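## Task

Remove the black key fob from the drawer of the small wooden box and set it down directly on the table surface, touching nothing but the table. Then close the drawer. The box must stay roughly in its current spot and orientation, and the other object must remain inside the drawer.

## Robot and tools

ROBOT. There are two arms, left_arm and right_arm. Each sits on a tilted plate, and both plates hang from one metal frame behind them. A "too close" message counts a plate and its half of the frame as part of that arm. Calibrated bases in the scene frame: left_arm (+0.048, +0.320, +0.317) m, quat_wxyz (+0.957, -0.123, +0.264, +0.004). right_arm (+0.034, -0.209, +0.317) m, quat_wxyz (+0.957, +0.118, +0.266, +0.011). Joint ranges in rad: waist -2.618..3.054, shoulder 0..3.142, elbow 0..3.142 (straight at 2.901, and it stops just short of that), wrist pitch -1.571..1.571, wrist yaw -1.571..1.571, wrist roll -2.094..2.094.

FRAME. One scene frame for everything. The origin is at table-top height, halfway between the nominal arm bases. +z points up, +x points out over the table, and left_arm is on the +y side. Arm names do not match image left and right. Each gripper's fingers point along its own +z and open and close along its own y. end_effector_position is the point between the finger pads, under 1 cm behind the tips. Reported poses may be off by a few cm, more at long reach.

ROW. Both execute_actions and move use rows of 16 numbers, always covering both arms: left_arm x, y, z, qw, qx, qy, qz, opening, then the same eight for right_arm. x, y, z give an absolute target for end_effector_position in metres. qw..qz give an absolute target orientation, w first. Opening is absolute, from -1 (closed, 0 mm gap) to +1 (fully open, about 87 mm). Reference gaps: +0.5 is about 69 mm, 0 about 43 mm, -0.5 about 18 mm. To keep an arm still, resend the exact pose from the last result taken before it should stay put, with its intended opening. To keep a gripper's orientation, repeat the same target quaternion in every row rather than copying a drifted reading.

execute_actions. The argument is actions: a list with zero or one entry, plus an optional cameras list. An empty list returns the current state and all camera images. {"rows": [...], "steps": n} runs 1 to 15 rows, one per control step of 1/30 s. steps defaults to 15 and at least 5 are needed; the last row repeats if there are fewer rows than steps. The call is refused, and nothing is sent, if a target lies more than 0.6 m from the arm's last reported position along any gripper axis. {"steps": n} with no rows waits up to 300 steps, counted from the previous result, so your reply time is included. A result is taken 5 steps before the action ends, and those steps run afterwards. Images arrive only if cameras asks for them, or with an empty list.

move. target is one 16-number row, or a list of up to 15 rows visited in order. Each is an absolute pose, with no 0.6 m limit. speed is m/s per arm path, 0.002 to 2.9, default 0.25, and rotation is capped at twice that in rad/s. Give one value, or one per target. blend, in metres, rounds corners in a list. The default 0 stops at each target before going on. blocking=false returns after about 0.5 s while motion continues. Paths are straight, end together, last at least 0.5 s, and are cut at 10 s. They do not avoid obstacles or the other arm. Faster moves lag and stray more and hit harder, and aiming past a contact presses harder. Openings in the first target are sent at once; later ones are sent when that target is reached. The "move:" line reports the ending: done (within 10 mm and 2 degrees), off_target, moving, held or fault. It also reports limits, where paced means the pose was clipped and held means steps were withheld. A fault on one arm brakes both. Do not route a gripper close to its own base, because this can flip the shoulder posture; go around instead.

wait: seconds, 0 to 10. It sends nothing, lets a running move continue, and returns early if the move ends. stop: brakes a running move; the fingers keep moving. zoom_image: camera (cam_high, cam_low, cam_left_wrist, cam_right_wrist) and region [x0, y0, x1, y1] in pixels of that camera's latest image, at most 504x504. finished_scene: scene (1 or 2). It ends the current scene for good, and the task is judged without the robot.

RESULTS. For each arm you get end_effector_position and end_effector_quat_wxyz, grip_measured (on the opening scale), Joint positions (the gripper's last number runs 0 closed to 1 open), Joint velocities ("within noise" when idle), Joint torques (joints 1 to 3 wrap at ±28 N m), Motor temperatures and Hand target, the pose now being driven toward. Cameras are 672x504, and calibration data is provided with each scene.

CONTROL NOTES. Each step, commanded orientation is clipped to within 40 degrees of the measured one. Friction and weight can leave the gripper short, low or tilted, and small moves may not happen at all. Check the pose after each move and correct any tilt.

GRIPPING. Once the fingers touch, command an opening about 0.04 below grip_measured for a firm hold, or less below for a lighter one. Readings can be off by about 1 mm. Pads give roughly 20 N.

AVOID. Do not drop things or release them while moving. Avoid slams, hard hits and hard presses, and never let the grippers squeeze or crash into each other. Nothing may leave the table. Avoid fault stops. A motor at 75 °C triggers MOTOR HOT; at 90 °C the arm folds and goes idle, and at 100 °C it collapses. Holding loads or straining toward unreachable poses heats motors. Loose objects may occasionally be nudged by outside pushes.

Each tool is called after "Request:" by a JSON object that holds its "fn" and its "kwargs".

## Session

Request:
{"fn": "execute_actions", "kwargs": {"actions": [], "cameras": ["all"]}}

Scene clock: 0.00 s of 6000.00 s.
left_arm: end_effector_position=(+0.0997, +0.1270, +0.2928) grip_measured=+1.000 end_effector_quat_wxyz=(-0.035, +0.687, +0.534, -0.491) | right_arm: end_effector_position=(+0.4544, -0.2631, +0.1802) grip_measured=+1.000 end_effector_quat_wxyz=(+0.210, +0.029, +0.971, -0.113)
Joint positions: left_arm=[-0.98 1.553 0.577 -0.527 0.448 0.878 1] | right_arm=[0.037 1.58 0.906 0.109 0.457 -0.116 1]
Joint velocities: within noise
Joint torques (N m): no reading
Motor temperatures (°C): left_arm=[26 35 37 31 25 28 24] | right_arm=[25 31 31 31 29 29 29]
Heat: left arm: 37 °C; right arm: 31 °C.
Hand target: left_arm +0.1017, +0.1257, +0.2933; -0.031, +0.687, +0.534, -0.491 | right_arm +0.4616, -0.2645, +0.1866; +0.222, +0.034, +0.968, -0.113

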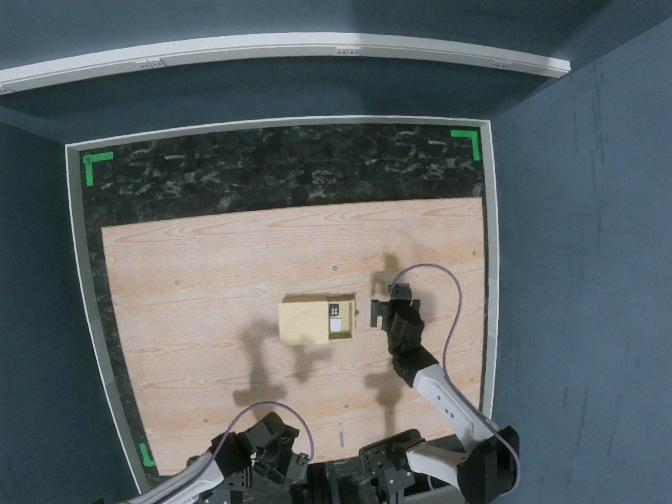

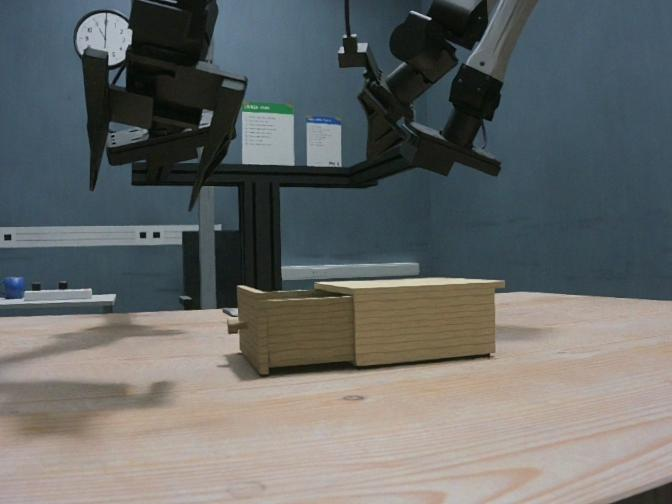

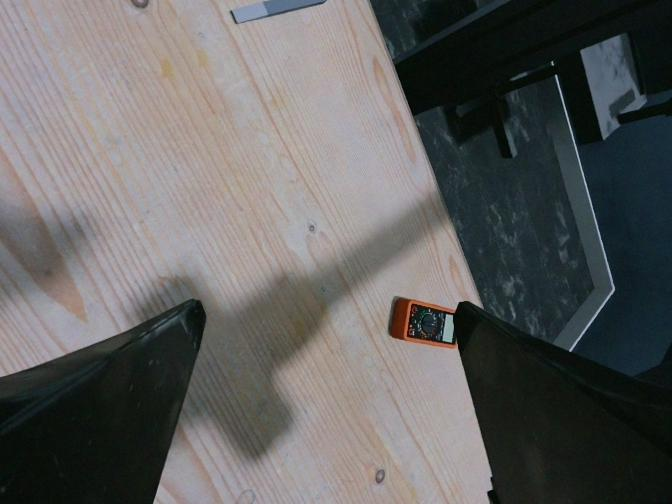

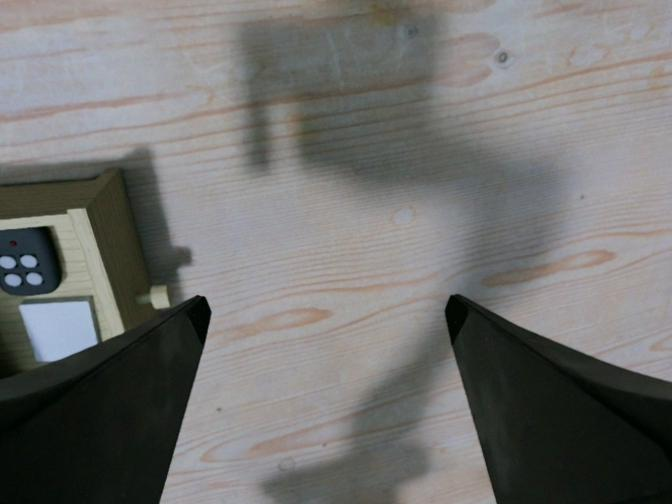

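Request:
{"fn": "zoom_image", "kwargs": {"camera": "cam_high", "region": [260, 270, 420, 390]}}

Request:
{"fn": "zoom_image", "kwargs": {"camera": "cam_right_wrist", "region": [0, 140, 220, 400]}}

Request:
{"fn": "zoom_image", "kwargs": {"camera": "cam_low", "region": [200, 250, 536, 420]}}

Scaled by 3.150 from the camera's 672x504 image, which has a finer 960x720 frame.

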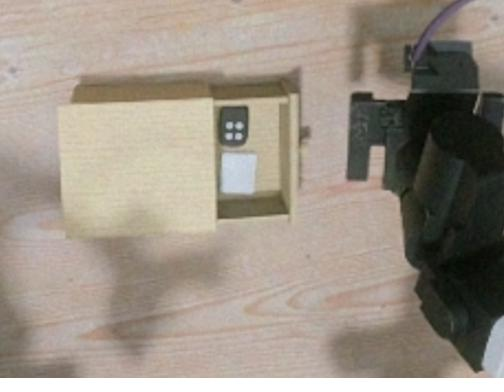

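Scaled by 1.938 from the camera's 672x504 image, which has a finer 960x720 frame.

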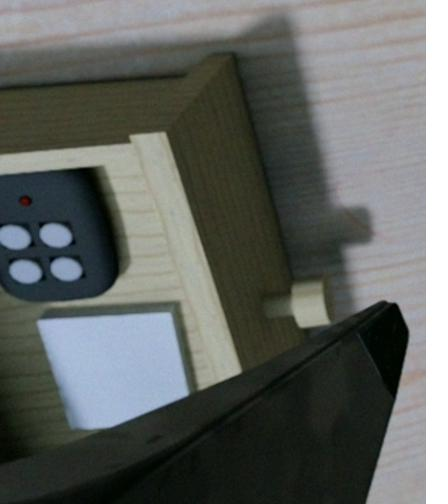

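Scaled by 1.500 from the camera's 672x504 image, which has a finer 960x720 frame.

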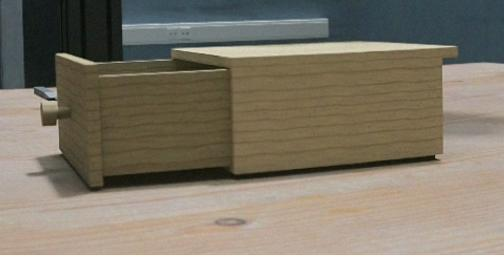

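Request:
{"fn": "zoom_image", "kwargs": {"camera": "cam_low", "region": [50, 0, 290, 220]}}

Request:
{"fn": "zoom_image", "kwargs": {"camera": "cam_right_wrist", "region": [84, 250, 588, 504]}}

Scaled by 2.100 from the camera's 672x504 image, which has a finer 960x720 frame.

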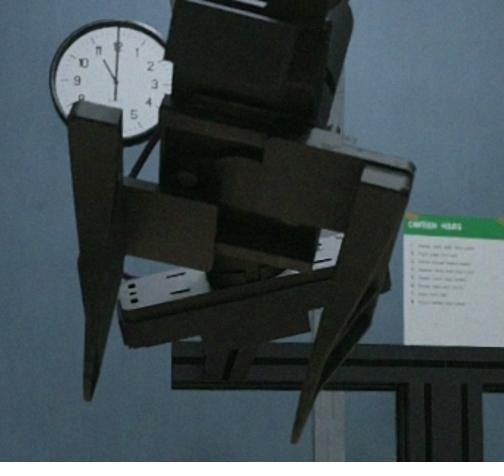

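Scaled by 1.000.

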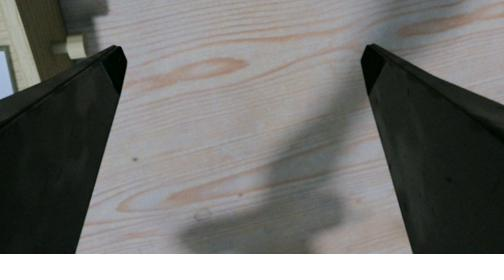

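Request:
{"fn": "move", "kwargs": {"target": [0.0997, 0.1270, 0.2928, -0.035, 0.687, 0.534, -0.491, 1.0, 0.430, -0.115, 0.150, 0, 0, 0.9914, 0.1305, 0.3], "speed": 0.25}}

Scene clock: 9.83 s of 6000.00 s.
left_arm: end_effector_position=(+0.0997, +0.1270, +0.2928) grip_measured=+1.000 end_effector_quat_wxyz=(-0.035, +0.687, +0.534, -0.491) | right_arm: end_effector_position=(+0.4280, -0.1231, +0.1509) grip_measured=+0.300 end_effector_quat_wxyz=(+0.003, +0.001, +0.993, +0.122)
Joint positions: left_arm=[-0.98 1.553 0.577 -0.527 0.448 0.878 1] | right_arm=[0.163 1.893 1.314 -0.453 0.074 0.099 0.65]
Joint torques (N m): left_arm=[-3.22 -4.1 3.78 0.44 0.54 0.19] | right_arm=[4.9 -7.45 7.05 0.17 -0.29 -0.08]
Heat: left arm: 38 °C; right arm: 32 °C.
Hand target: left_arm +0.0997, +0.1270, +0.2927; -0.035, +0.687, +0.534, -0.491 | right_arm +0.4298, -0.1150, +0.1501; +0.000, +0.000, +0.991, +0.130
Off the commanded pose: left_arm 0.000 m, 0 deg | right_arm 0.008 m, 1 deg.
Kept back: nothing.
move: done
camera_calibration:
cam_right_wrist: T_world_to_cam=[[0.0196231, -0.969581, -0.243984, -0.0927732], [-0.64313, -0.199084, 0.739425, 0.158841], [-0.765506, 0.142403, -0.627473, 0.57635], [0, 0, 0, 1]] pos_world=[0.545175, -0.140403, 0.221558]

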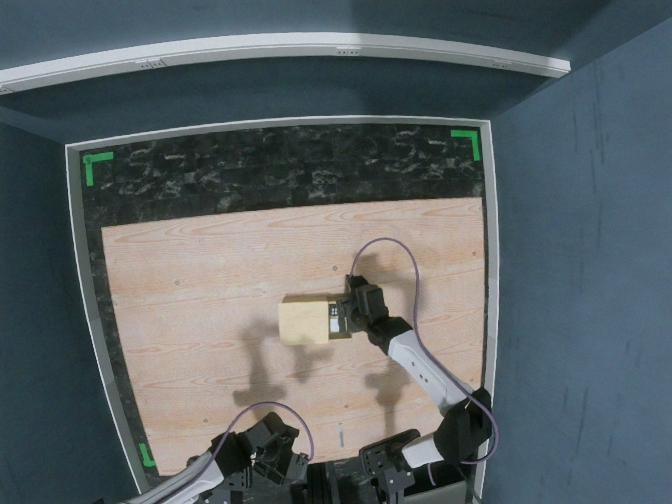

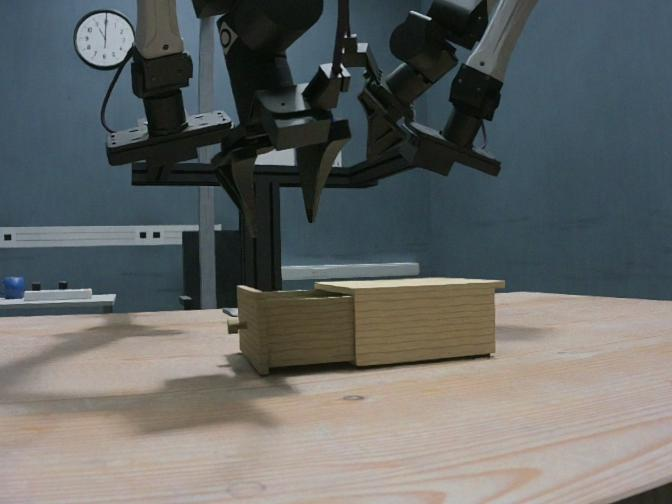

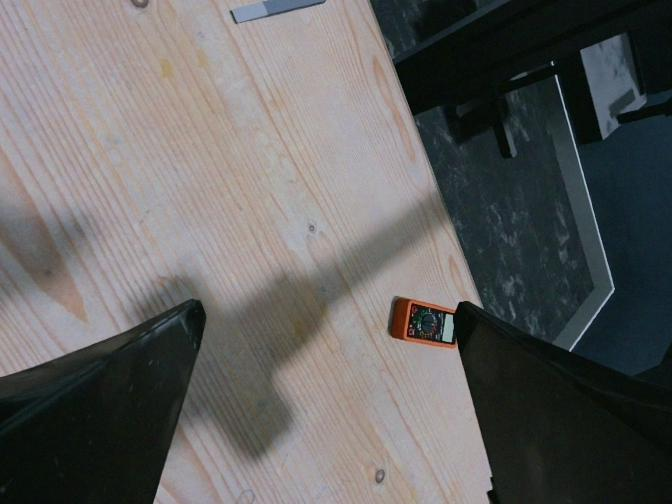

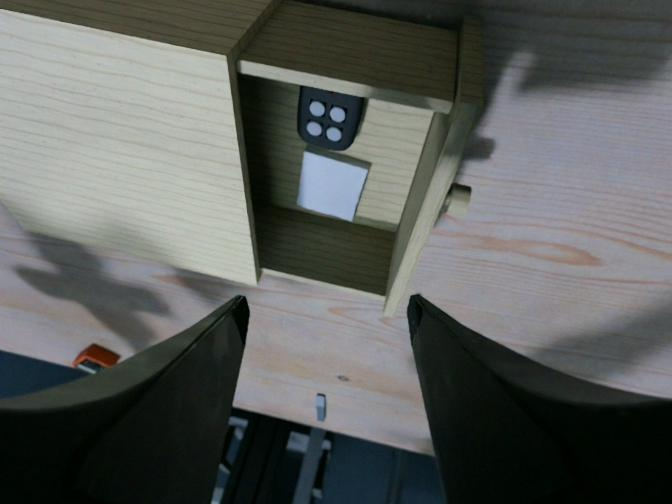

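Request:
{"fn": "zoom_image", "kwargs": {"camera": "cam_right_wrist", "region": [220, 0, 500, 210]}}

Request:
{"fn": "zoom_image", "kwargs": {"camera": "cam_right_wrist", "region": [100, 150, 520, 460]}}

Request:
{"fn": "zoom_image", "kwargs": {"camera": "cam_high", "region": [260, 270, 420, 390]}}

Scaled by 1.800 from the camera's 672x504 image, which has a finer 960x720 frame.

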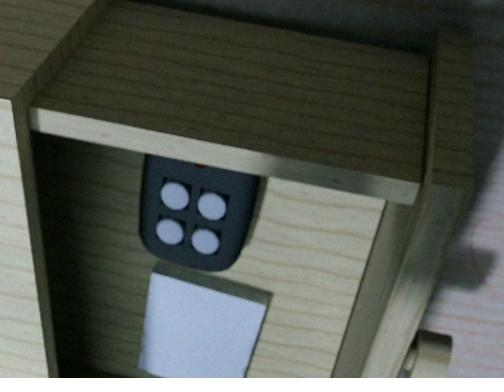

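Scaled by 1.200 from the camera's 672x504 image, which has a finer 960x720 frame.

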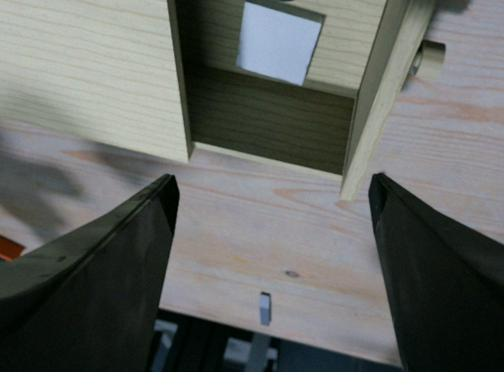

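Scaled by 3.150 from the camera's 672x504 image, which has a finer 960x720 frame.

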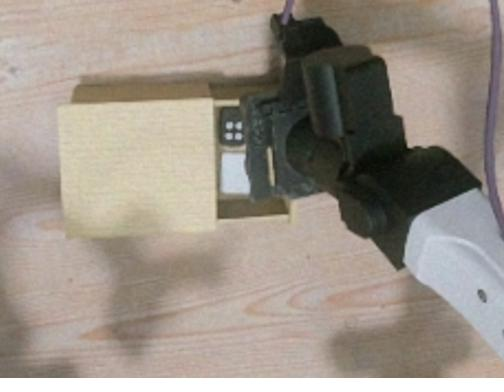

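Request:
{"fn": "zoom_image", "kwargs": {"camera": "cam_low", "region": [180, 60, 400, 260]}}

Scaled by 2.291 from the camera's 672x504 image, which has a finer 960x720 frame.

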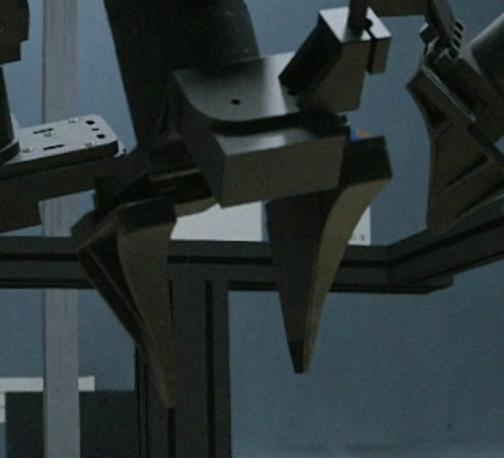

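Request:
{"fn": "move", "kwargs": {"target": [0.0997, 0.1270, 0.2928, -0.035, 0.687, 0.534, -0.491, 1.0, 0.428, -0.085, 0.090, 0.00487, 0.06, 0.9958, 0.0696, 0.1], "speed": 0.2}}

Scene clock: 14.90 s of 6000.00 s.
left_arm: end_effector_position=(+0.0997, +0.1270, +0.2928) grip_measured=+1.000 end_effector_quat_wxyz=(-0.035, +0.687, +0.534, -0.491) | right_arm: end_effector_position=(+0.4209, -0.0912, +0.0932) grip_measured=+0.100 end_effector_quat_wxyz=(-0.006, +0.057, +0.996, +0.071)
Joint positions: left_arm=[-0.98 1.553 0.577 -0.527 0.448 0.878 1] | right_arm=[0.226 2.101 1.371 -0.334 0.205 0.271 0.55]
Joint torques (N m): left_arm=[-3.19 -4.08 3.75 0.43 0.54 0.17] | right_arm=[5.78 -7.79 6.04 0.4 0.1 -0.03]
Heat: left arm: 38 °C; right arm: 33 °C.
Hand target: left_arm +0.0997, +0.1270, +0.2927; -0.035, +0.687, +0.534, -0.491 | right_arm +0.4279, -0.0850, +0.0903; +0.005, +0.060, +0.996, +0.070
Off the commanded pose: left_arm 0.000 m, 0 deg | right_arm 0.010 m, 1 deg.
Kept back: nothing.
move: done
camera_calibration:
cam_right_wrist: T_world_to_cam=[[-0.0941847, -0.985253, -0.142848, -0.0386567], [-0.631862, -0.051723, 0.773353, 0.208839], [-0.769337, 0.163098, -0.617672, 0.532698], [0, 0, 0, 1]] pos_world=[0.538141, -0.114167, 0.162005]

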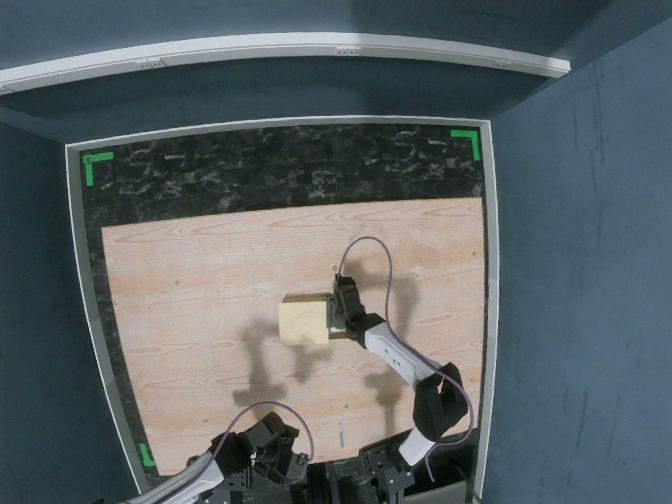

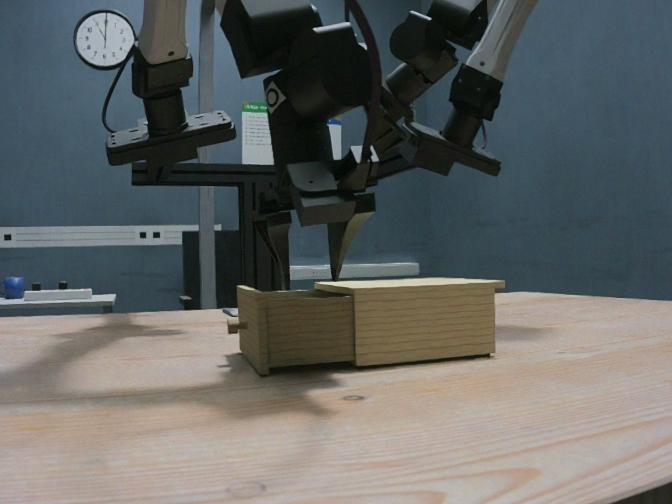

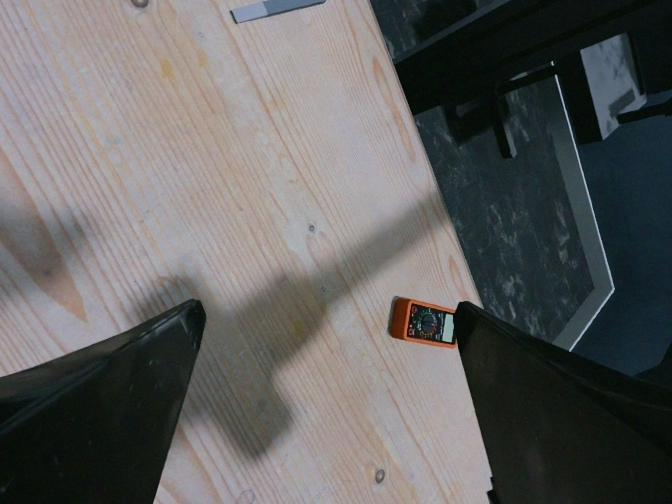

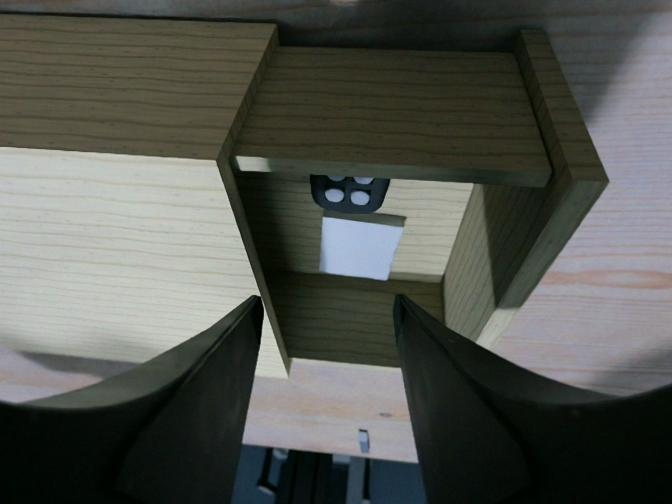

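Request:
{"fn": "zoom_image", "kwargs": {"camera": "cam_right_wrist", "region": [210, 130, 450, 330]}}

Request:
{"fn": "zoom_image", "kwargs": {"camera": "cam_low", "region": [220, 150, 420, 390]}}

Scaled by 2.100 from the camera's 672x504 image, which has a finer 960x720 frame.

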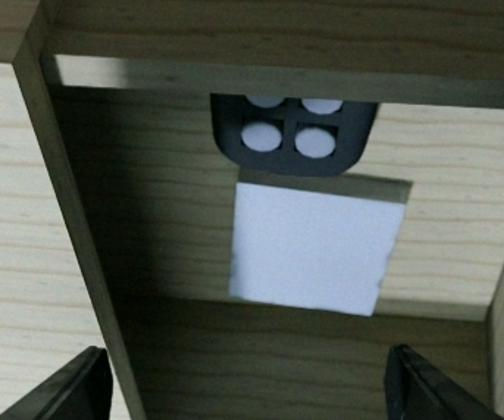

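Scaled by 2.100 from the camera's 672x504 image, which has a finer 960x720 frame.

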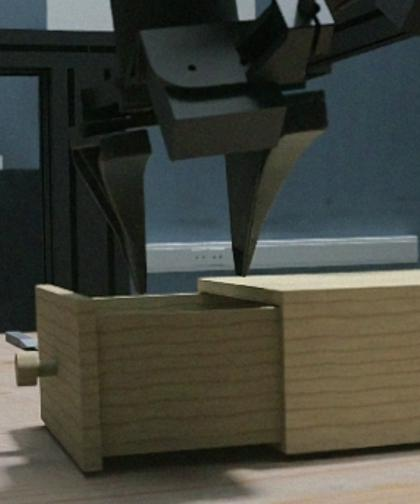

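Request:
{"fn": "move", "kwargs": {"target": [0.0997, 0.1270, 0.2928, -0.035, 0.687, 0.534, -0.491, 1.0, 0.434, -0.086, 0.028, 0.00487, 0.06, 0.9958, 0.0696, 0.1], "speed": 0.12}}

Scene clock: 17.37 s of 6000.00 s.
left_arm: end_effector_position=(+0.0997, +0.1270, +0.2928) grip_measured=+1.000 end_effector_quat_wxyz=(-0.035, +0.687, +0.534, -0.491) | right_arm: end_effector_position=(+0.4269, -0.0735, +0.0833) grip_measured=+0.100 end_effector_quat_wxyz=(-0.033, +0.040, +0.992, +0.116)
Joint positions: left_arm=[-0.98 1.553 0.577 -0.527 0.448 0.878 1] | right_arm=[0.216 2.186 1.49 -0.403 0.101 0.238 0.55]
Joint torques (N m): left_arm=[-3.18 -4.11 3.77 0.42 0.53 0.18] | right_arm=[1.89 -1.88 3.3 1.7 0.8 -0.12]
Heat: left arm: 38 °C; right arm: 33 °C.
Hand target: left_arm +0.0997, +0.1270, +0.2927; -0.035, +0.687, +0.534, -0.491 | right_arm +0.4289, -0.0889, +0.0370; -0.002, +0.060, +0.996, +0.070
Off the commanded pose: left_arm 0.000 m, 0 deg | right_arm 0.057 m, 7 deg.
Kept back: nothing.
move: off_target (right_arm)
camera_calibration:
cam_right_wrist: T_world_to_cam=[[-0.0667654, -0.970685, -0.230896, -0.0253792], [-0.593111, -0.147478, 0.791498, 0.196061], [-0.802347, 0.189792, -0.565878, 0.540079], [0, 0, 0, 1]] pos_world=[0.547923, -0.0982232, 0.144577]

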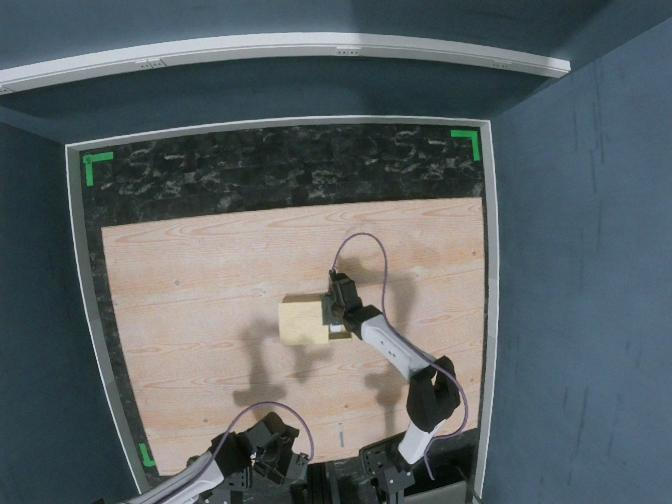

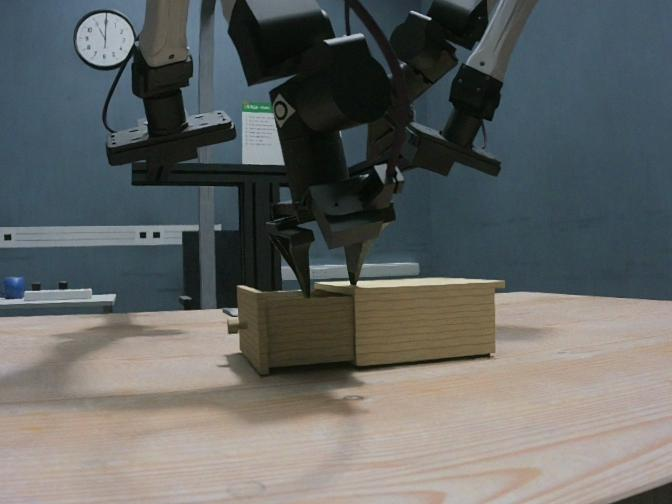

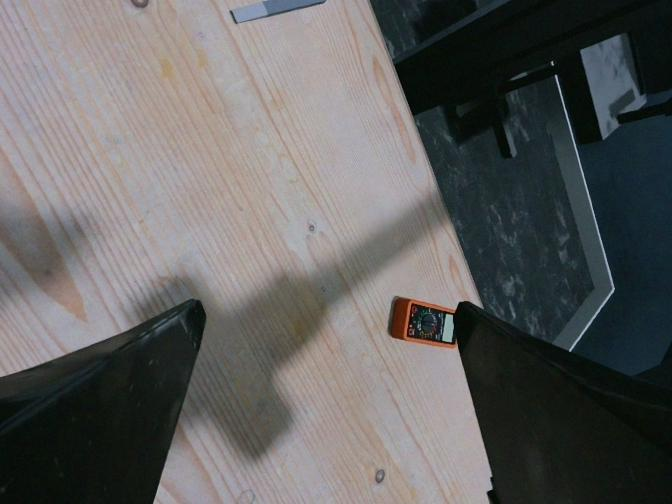

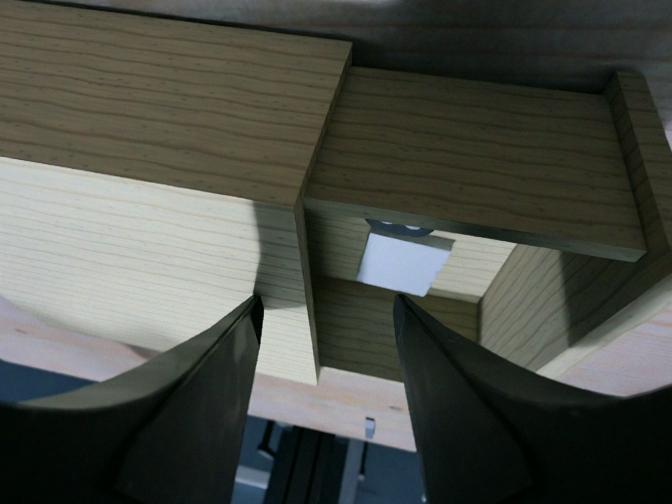

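Request:
{"fn": "move", "kwargs": {"target": [[0.0997, 0.1270, 0.2928, -0.035, 0.687, 0.534, -0.491, 1.0, 0.430, -0.085, 0.105, -0.01, 0.05, 0.995, 0.09, 0.1], [0.0997, 0.1270, 0.2928, -0.035, 0.687, 0.534, -0.491, 1.0, 0.406, -0.101, 0.092, 0, 0.0262, 0.9997, 0, 0.0]], "speed": 0.2, "blend": [0.015, 0]}}

Scene clock: 23.03 s of 6000.00 s.
left_arm: end_effector_position=(+0.0997, +0.1270, +0.2928) grip_measured=+1.000 end_effector_quat_wxyz=(-0.035, +0.687, +0.534, -0.491) | right_arm: end_effector_position=(+0.3964, -0.0970, +0.0878) grip_measured=+0.000 end_effector_quat_wxyz=(-0.017, +0.018, +1.000, +0.004)
Joint positions: left_arm=[-0.98 1.553 0.577 -0.527 0.448 0.878 1] | right_arm=[0.277 2.12 1.331 -0.344 0.354 0.258 0.5]
Joint torques (N m): left_arm=[-3.22 -4.14 3.81 0.43 0.53 0.18] | right_arm=[4.48 -10.44 3.3 0.31 0.14 -0.11]
Heat: left arm: 39 °C; right arm: 34 °C.
Hand target: left_arm +0.0997, +0.1270, +0.2927; -0.035, +0.687, +0.534, -0.491 | right_arm +0.4059, -0.1011, +0.0921; +0.000, +0.026, +1.000, +0.000
Off the commanded pose: left_arm 0.000 m, 0 deg | right_arm 0.011 m, 2 deg.
Kept back: nothing.
move: off_target (right_arm); target 2's new opening was sent with right_arm's hand 0.014 m and 4 deg from that target
camera_calibration:
cam_right_wrist: T_world_to_cam=[[-0.0152072, -0.999827, -0.0107034, -0.0918349], [-0.611873, 0.000839068, 0.790955, 0.192913], [-0.79081, 0.0185773, -0.61178, 0.505464], [0, 0, 0, 1]] pos_world=[0.516367, -0.101371, 0.155665]

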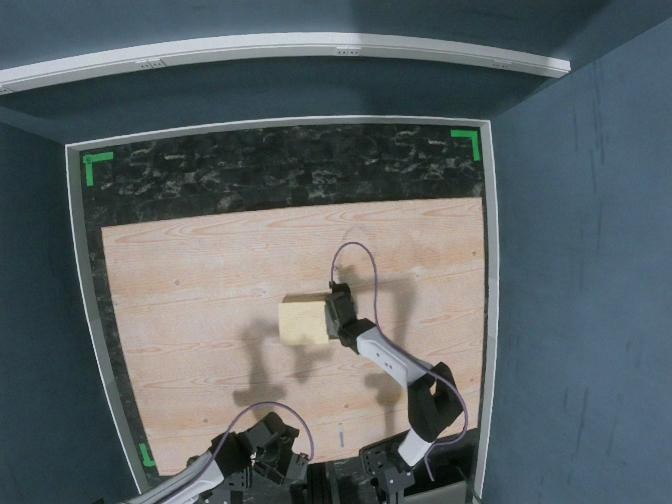

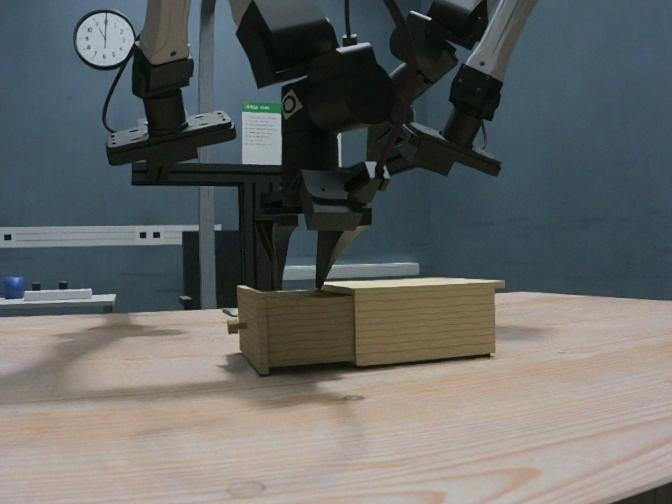

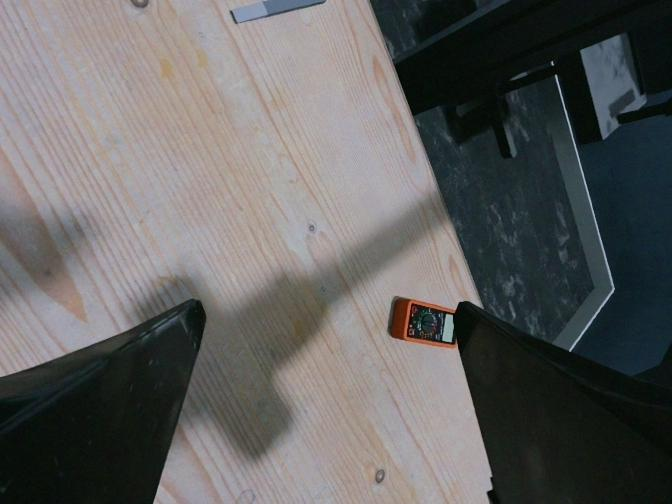

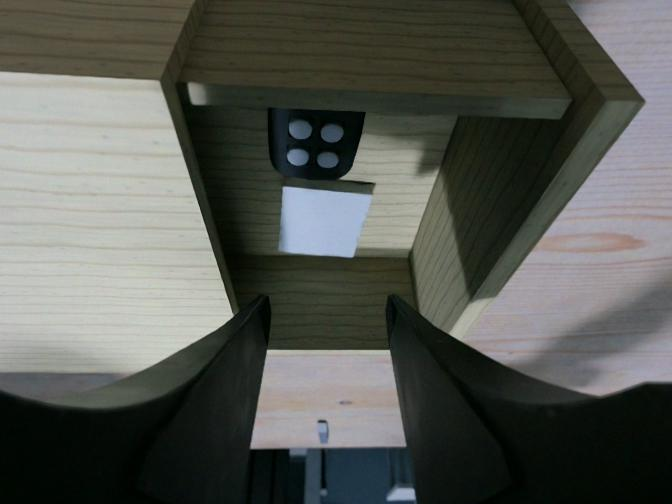

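Request:
{"fn": "zoom_image", "kwargs": {"camera": "cam_right_wrist", "region": [150, 0, 654, 378]}}

Request:
{"fn": "zoom_image", "kwargs": {"camera": "cam_low", "region": [220, 180, 420, 390]}}

Scaled by 1.000.

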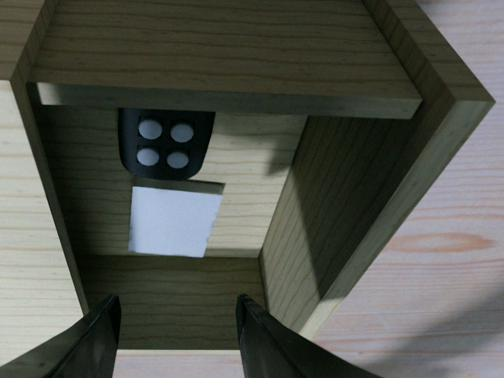

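Scaled by 2.400 from the camera's 672x504 image, which has a finer 960x720 frame.

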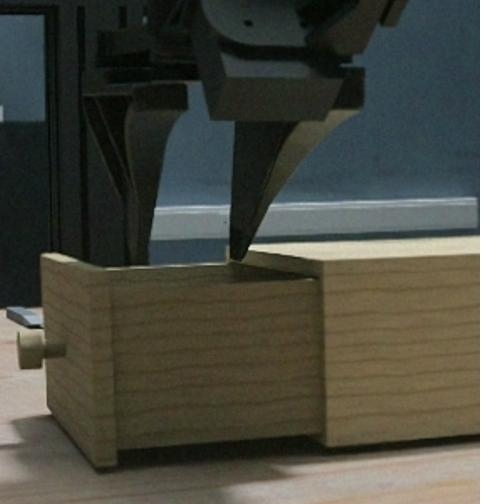

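Request:
{"fn": "move", "kwargs": {"target": [[0.0997, 0.1270, 0.2928, -0.035, 0.687, 0.534, -0.491, 1.0, 0.407, -0.108, 0.085, 0, 0.0262, 0.9997, 0, 0.0], [0.0997, 0.1270, 0.2928, -0.035, 0.687, 0.534, -0.491, 1.0, 0.407, -0.109, 0.057, 0, 0.0262, 0.9997, 0, 0.0], [0.0997, 0.1270, 0.2928, -0.035, 0.687, 0.534, -0.491, 1.0, 0.407, -0.142, 0.055, 0, 0.0262, 0.9997, 0, 0.0]], "speed": [0.1, 0.1, 0.06], "blend": [0.003, 0, 0]}}

Scene clock: 25.37 s of 6000.00 s.
left_arm: end_effector_position=(+0.0997, +0.1270, +0.2928) grip_measured=+1.000 end_effector_quat_wxyz=(-0.035, +0.687, +0.534, -0.491) | right_arm: end_effector_position=(+0.4012, -0.1198, +0.0553) grip_measured=+0.000 end_effector_quat_wxyz=(-0.010, +0.024, +0.999, +0.024)
Joint positions: left_arm=[-0.98 1.553 0.577 -0.527 0.448 0.878 1] | right_arm=[0.181 2.174 1.324 -0.233 0.274 0.172 0.5]
Joint torques (N m): left_arm=[-3.18 -4.05 3.77 0.43 0.54 0.18] | right_arm=[1.44 -10.37 2.21 0.27 0.37 -0.38]
Heat: left arm: 39 °C; right arm: 34 °C.
Hand target: left_arm +0.0997, +0.1270, +0.2927; -0.035, +0.687, +0.534, -0.491 | right_arm +0.4066, -0.1417, +0.0552; -0.001, +0.026, +1.000, +0.000
Off the commanded pose: left_arm 0.000 m, 0 deg | right_arm 0.023 m, 3 deg.
Kept back: nothing.
move: off_target (right_arm)
camera_calibration:
cam_right_wrist: T_world_to_cam=[[-0.0284995, -0.99833, -0.0502527, -0.107159], [-0.623199, -0.0215611, 0.781766, 0.223901], [-0.781544, 0.0535974, -0.621544, 0.490859], [0, 0, 0, 1]] pos_world=[0.520108, -0.128461, 0.124667]

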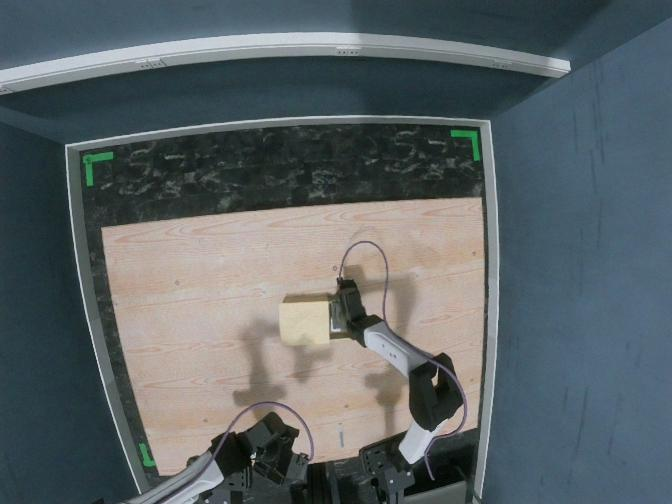

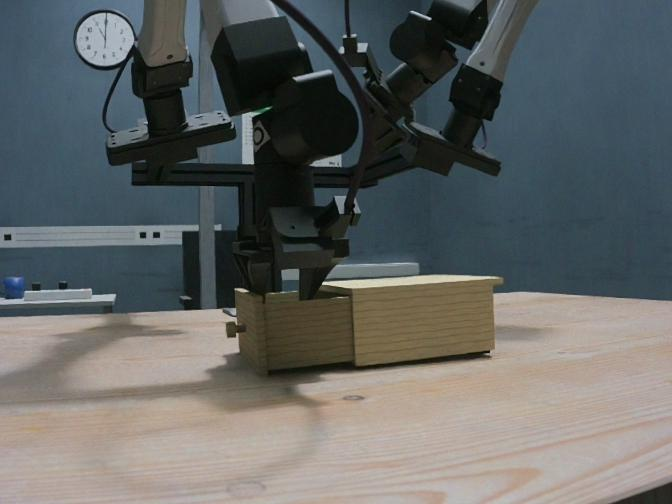

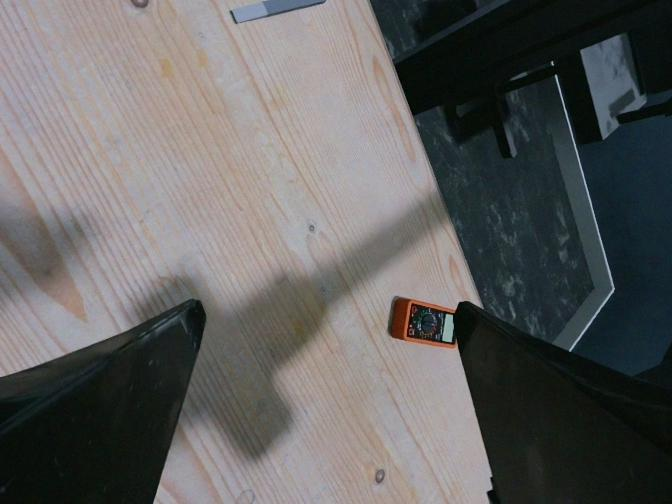

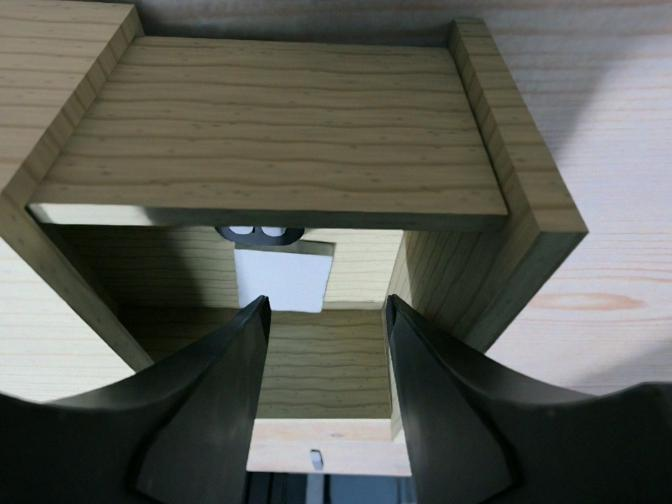

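Request:
{"fn": "move", "kwargs": {"target": [[0.0997, 0.1270, 0.2928, -0.035, 0.687, 0.534, -0.491, 1.0, 0.407, -0.108, 0.060, 0, 0.0262, 0.9997, 0, 0.0], [0.0997, 0.1270, 0.2928, -0.035, 0.687, 0.534, -0.491, 1.0, 0.420, -0.108, 0.150, 0, 0.0262, 0.9997, 0, 0.0]], "speed": [0.08, 0.25], "blend": [0.01, 0]}}

Request:
{"fn": "zoom_image", "kwargs": {"camera": "cam_low", "region": [200, 150, 536, 400]}}

Request:
{"fn": "zoom_image", "kwargs": {"camera": "cam_high", "region": [260, 250, 420, 370]}}

Scene clock: 32.23 s of 6000.00 s.
left_arm: end_effector_position=(+0.0997, +0.1270, +0.2928) grip_measured=+1.000 end_effector_quat_wxyz=(-0.035, +0.687, +0.534, -0.491) | right_arm: end_effector_position=(+0.4095, -0.1086, +0.1386) grip_measured=+0.000 end_effector_quat_wxyz=(-0.016, +0.020, +1.000, +0.000)
Joint positions: left_arm=[-0.98 1.553 0.577 -0.527 0.448 0.878 1] | right_arm=[0.294 1.985 1.351 -0.506 0.369 0.278 0.5]
Joint torques (N m): left_arm=[-3.25 -4.11 3.78 0.43 0.54 0.18] | right_arm=[5.7 -11.14 5.53 0.12 0.14 -0.05]
Heat: left arm: 39 °C; right arm: 35 °C.
Hand target: left_arm +0.0997, +0.1270, +0.2927; -0.035, +0.687, +0.534, -0.491 | right_arm +0.4199, -0.1080, +0.1498; +0.000, +0.026, +1.000, +0.000
Off the commanded pose: left_arm 0.000 m, 0 deg | right_arm 0.016 m, 2 deg.
Kept back: nothing.
move: off_target (right_arm)
camera_calibration:
cam_right_wrist: T_world_to_cam=[[-0.0184688, -0.999827, -0.00197844, -0.102564], [-0.612579, 0.00975166, 0.790349, 0.162139], [-0.790193, 0.0158088, -0.612654, 0.546632], [0, 0, 0, 1]] pos_world=[0.529374, -0.112769, 0.206547]

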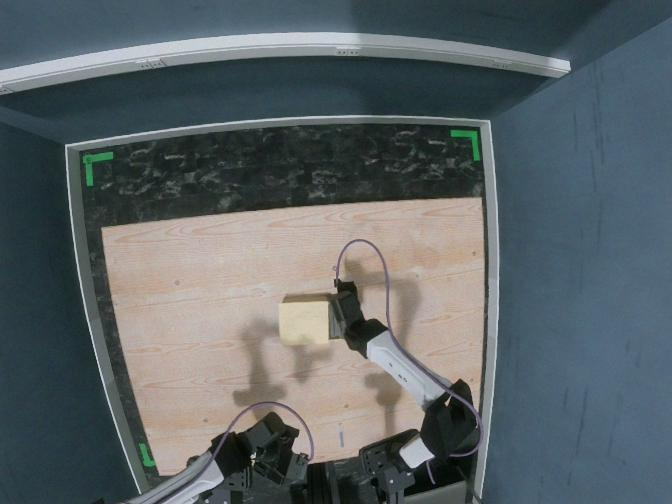

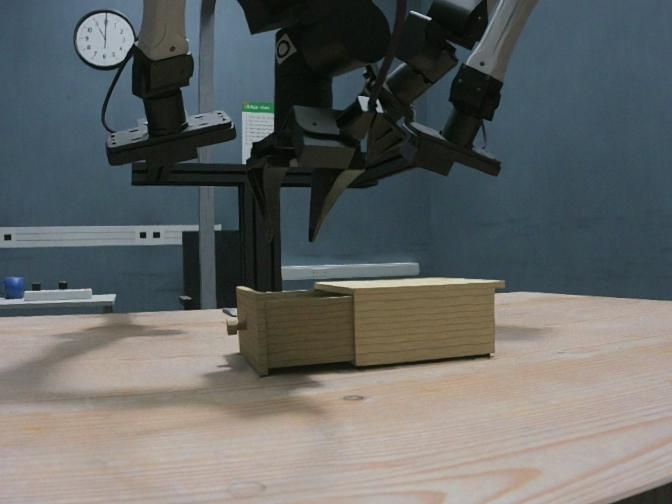

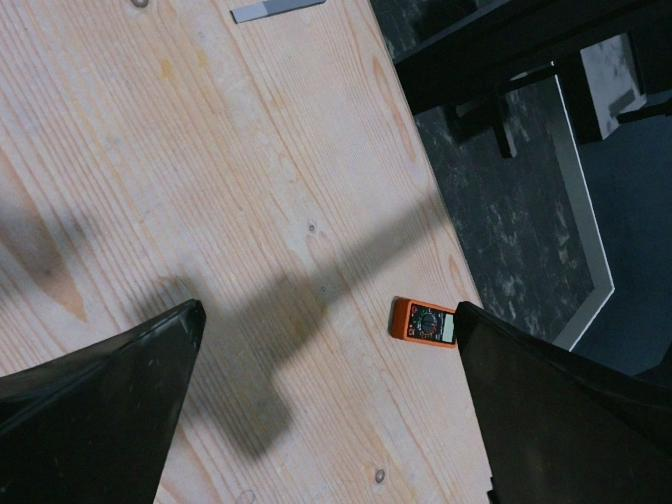

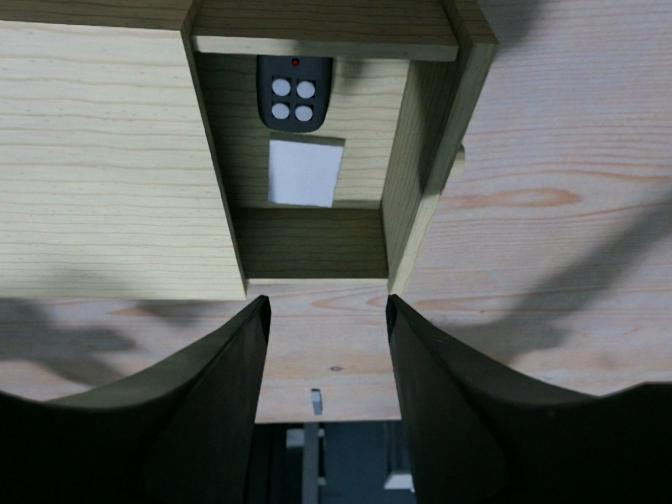

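Scaled by 1.500 from the camera's 672x504 image, which has a finer 960x720 frame.

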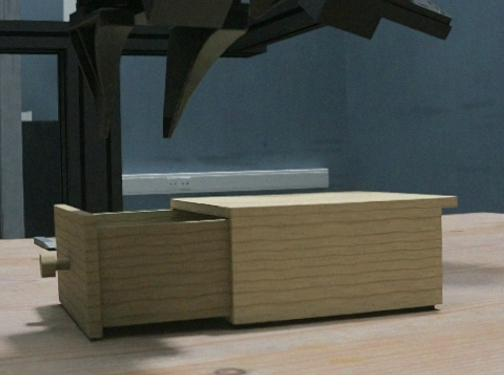

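Scaled by 3.150 from the camera's 672x504 image, which has a finer 960x720 frame.

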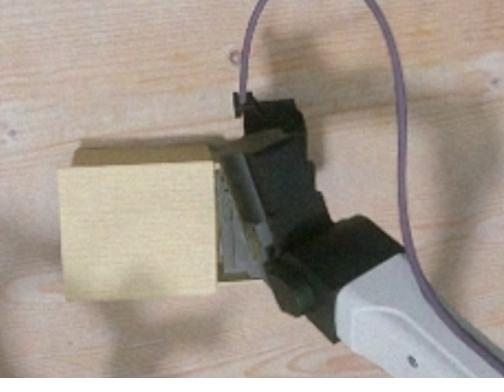

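Request:
{"fn": "zoom_image", "kwargs": {"camera": "cam_right_wrist", "region": [0, 260, 400, 504]}}

Request:
{"fn": "zoom_image", "kwargs": {"camera": "cam_low", "region": [230, 80, 400, 260]}}

Scaled by 1.260 from the camera's 672x504 image, which has a finer 960x720 frame.

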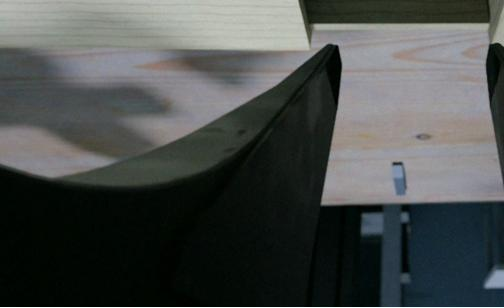

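Scaled by 2.800 from the camera's 672x504 image, which has a finer 960x720 frame.

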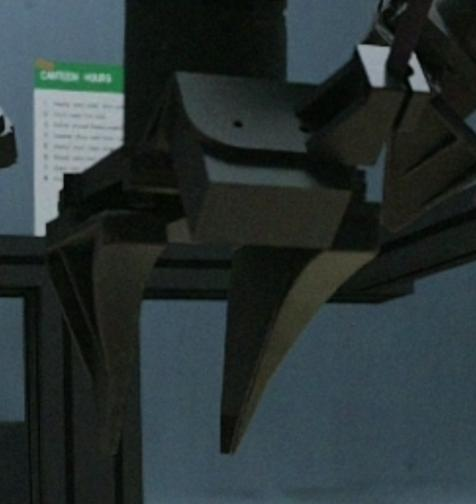

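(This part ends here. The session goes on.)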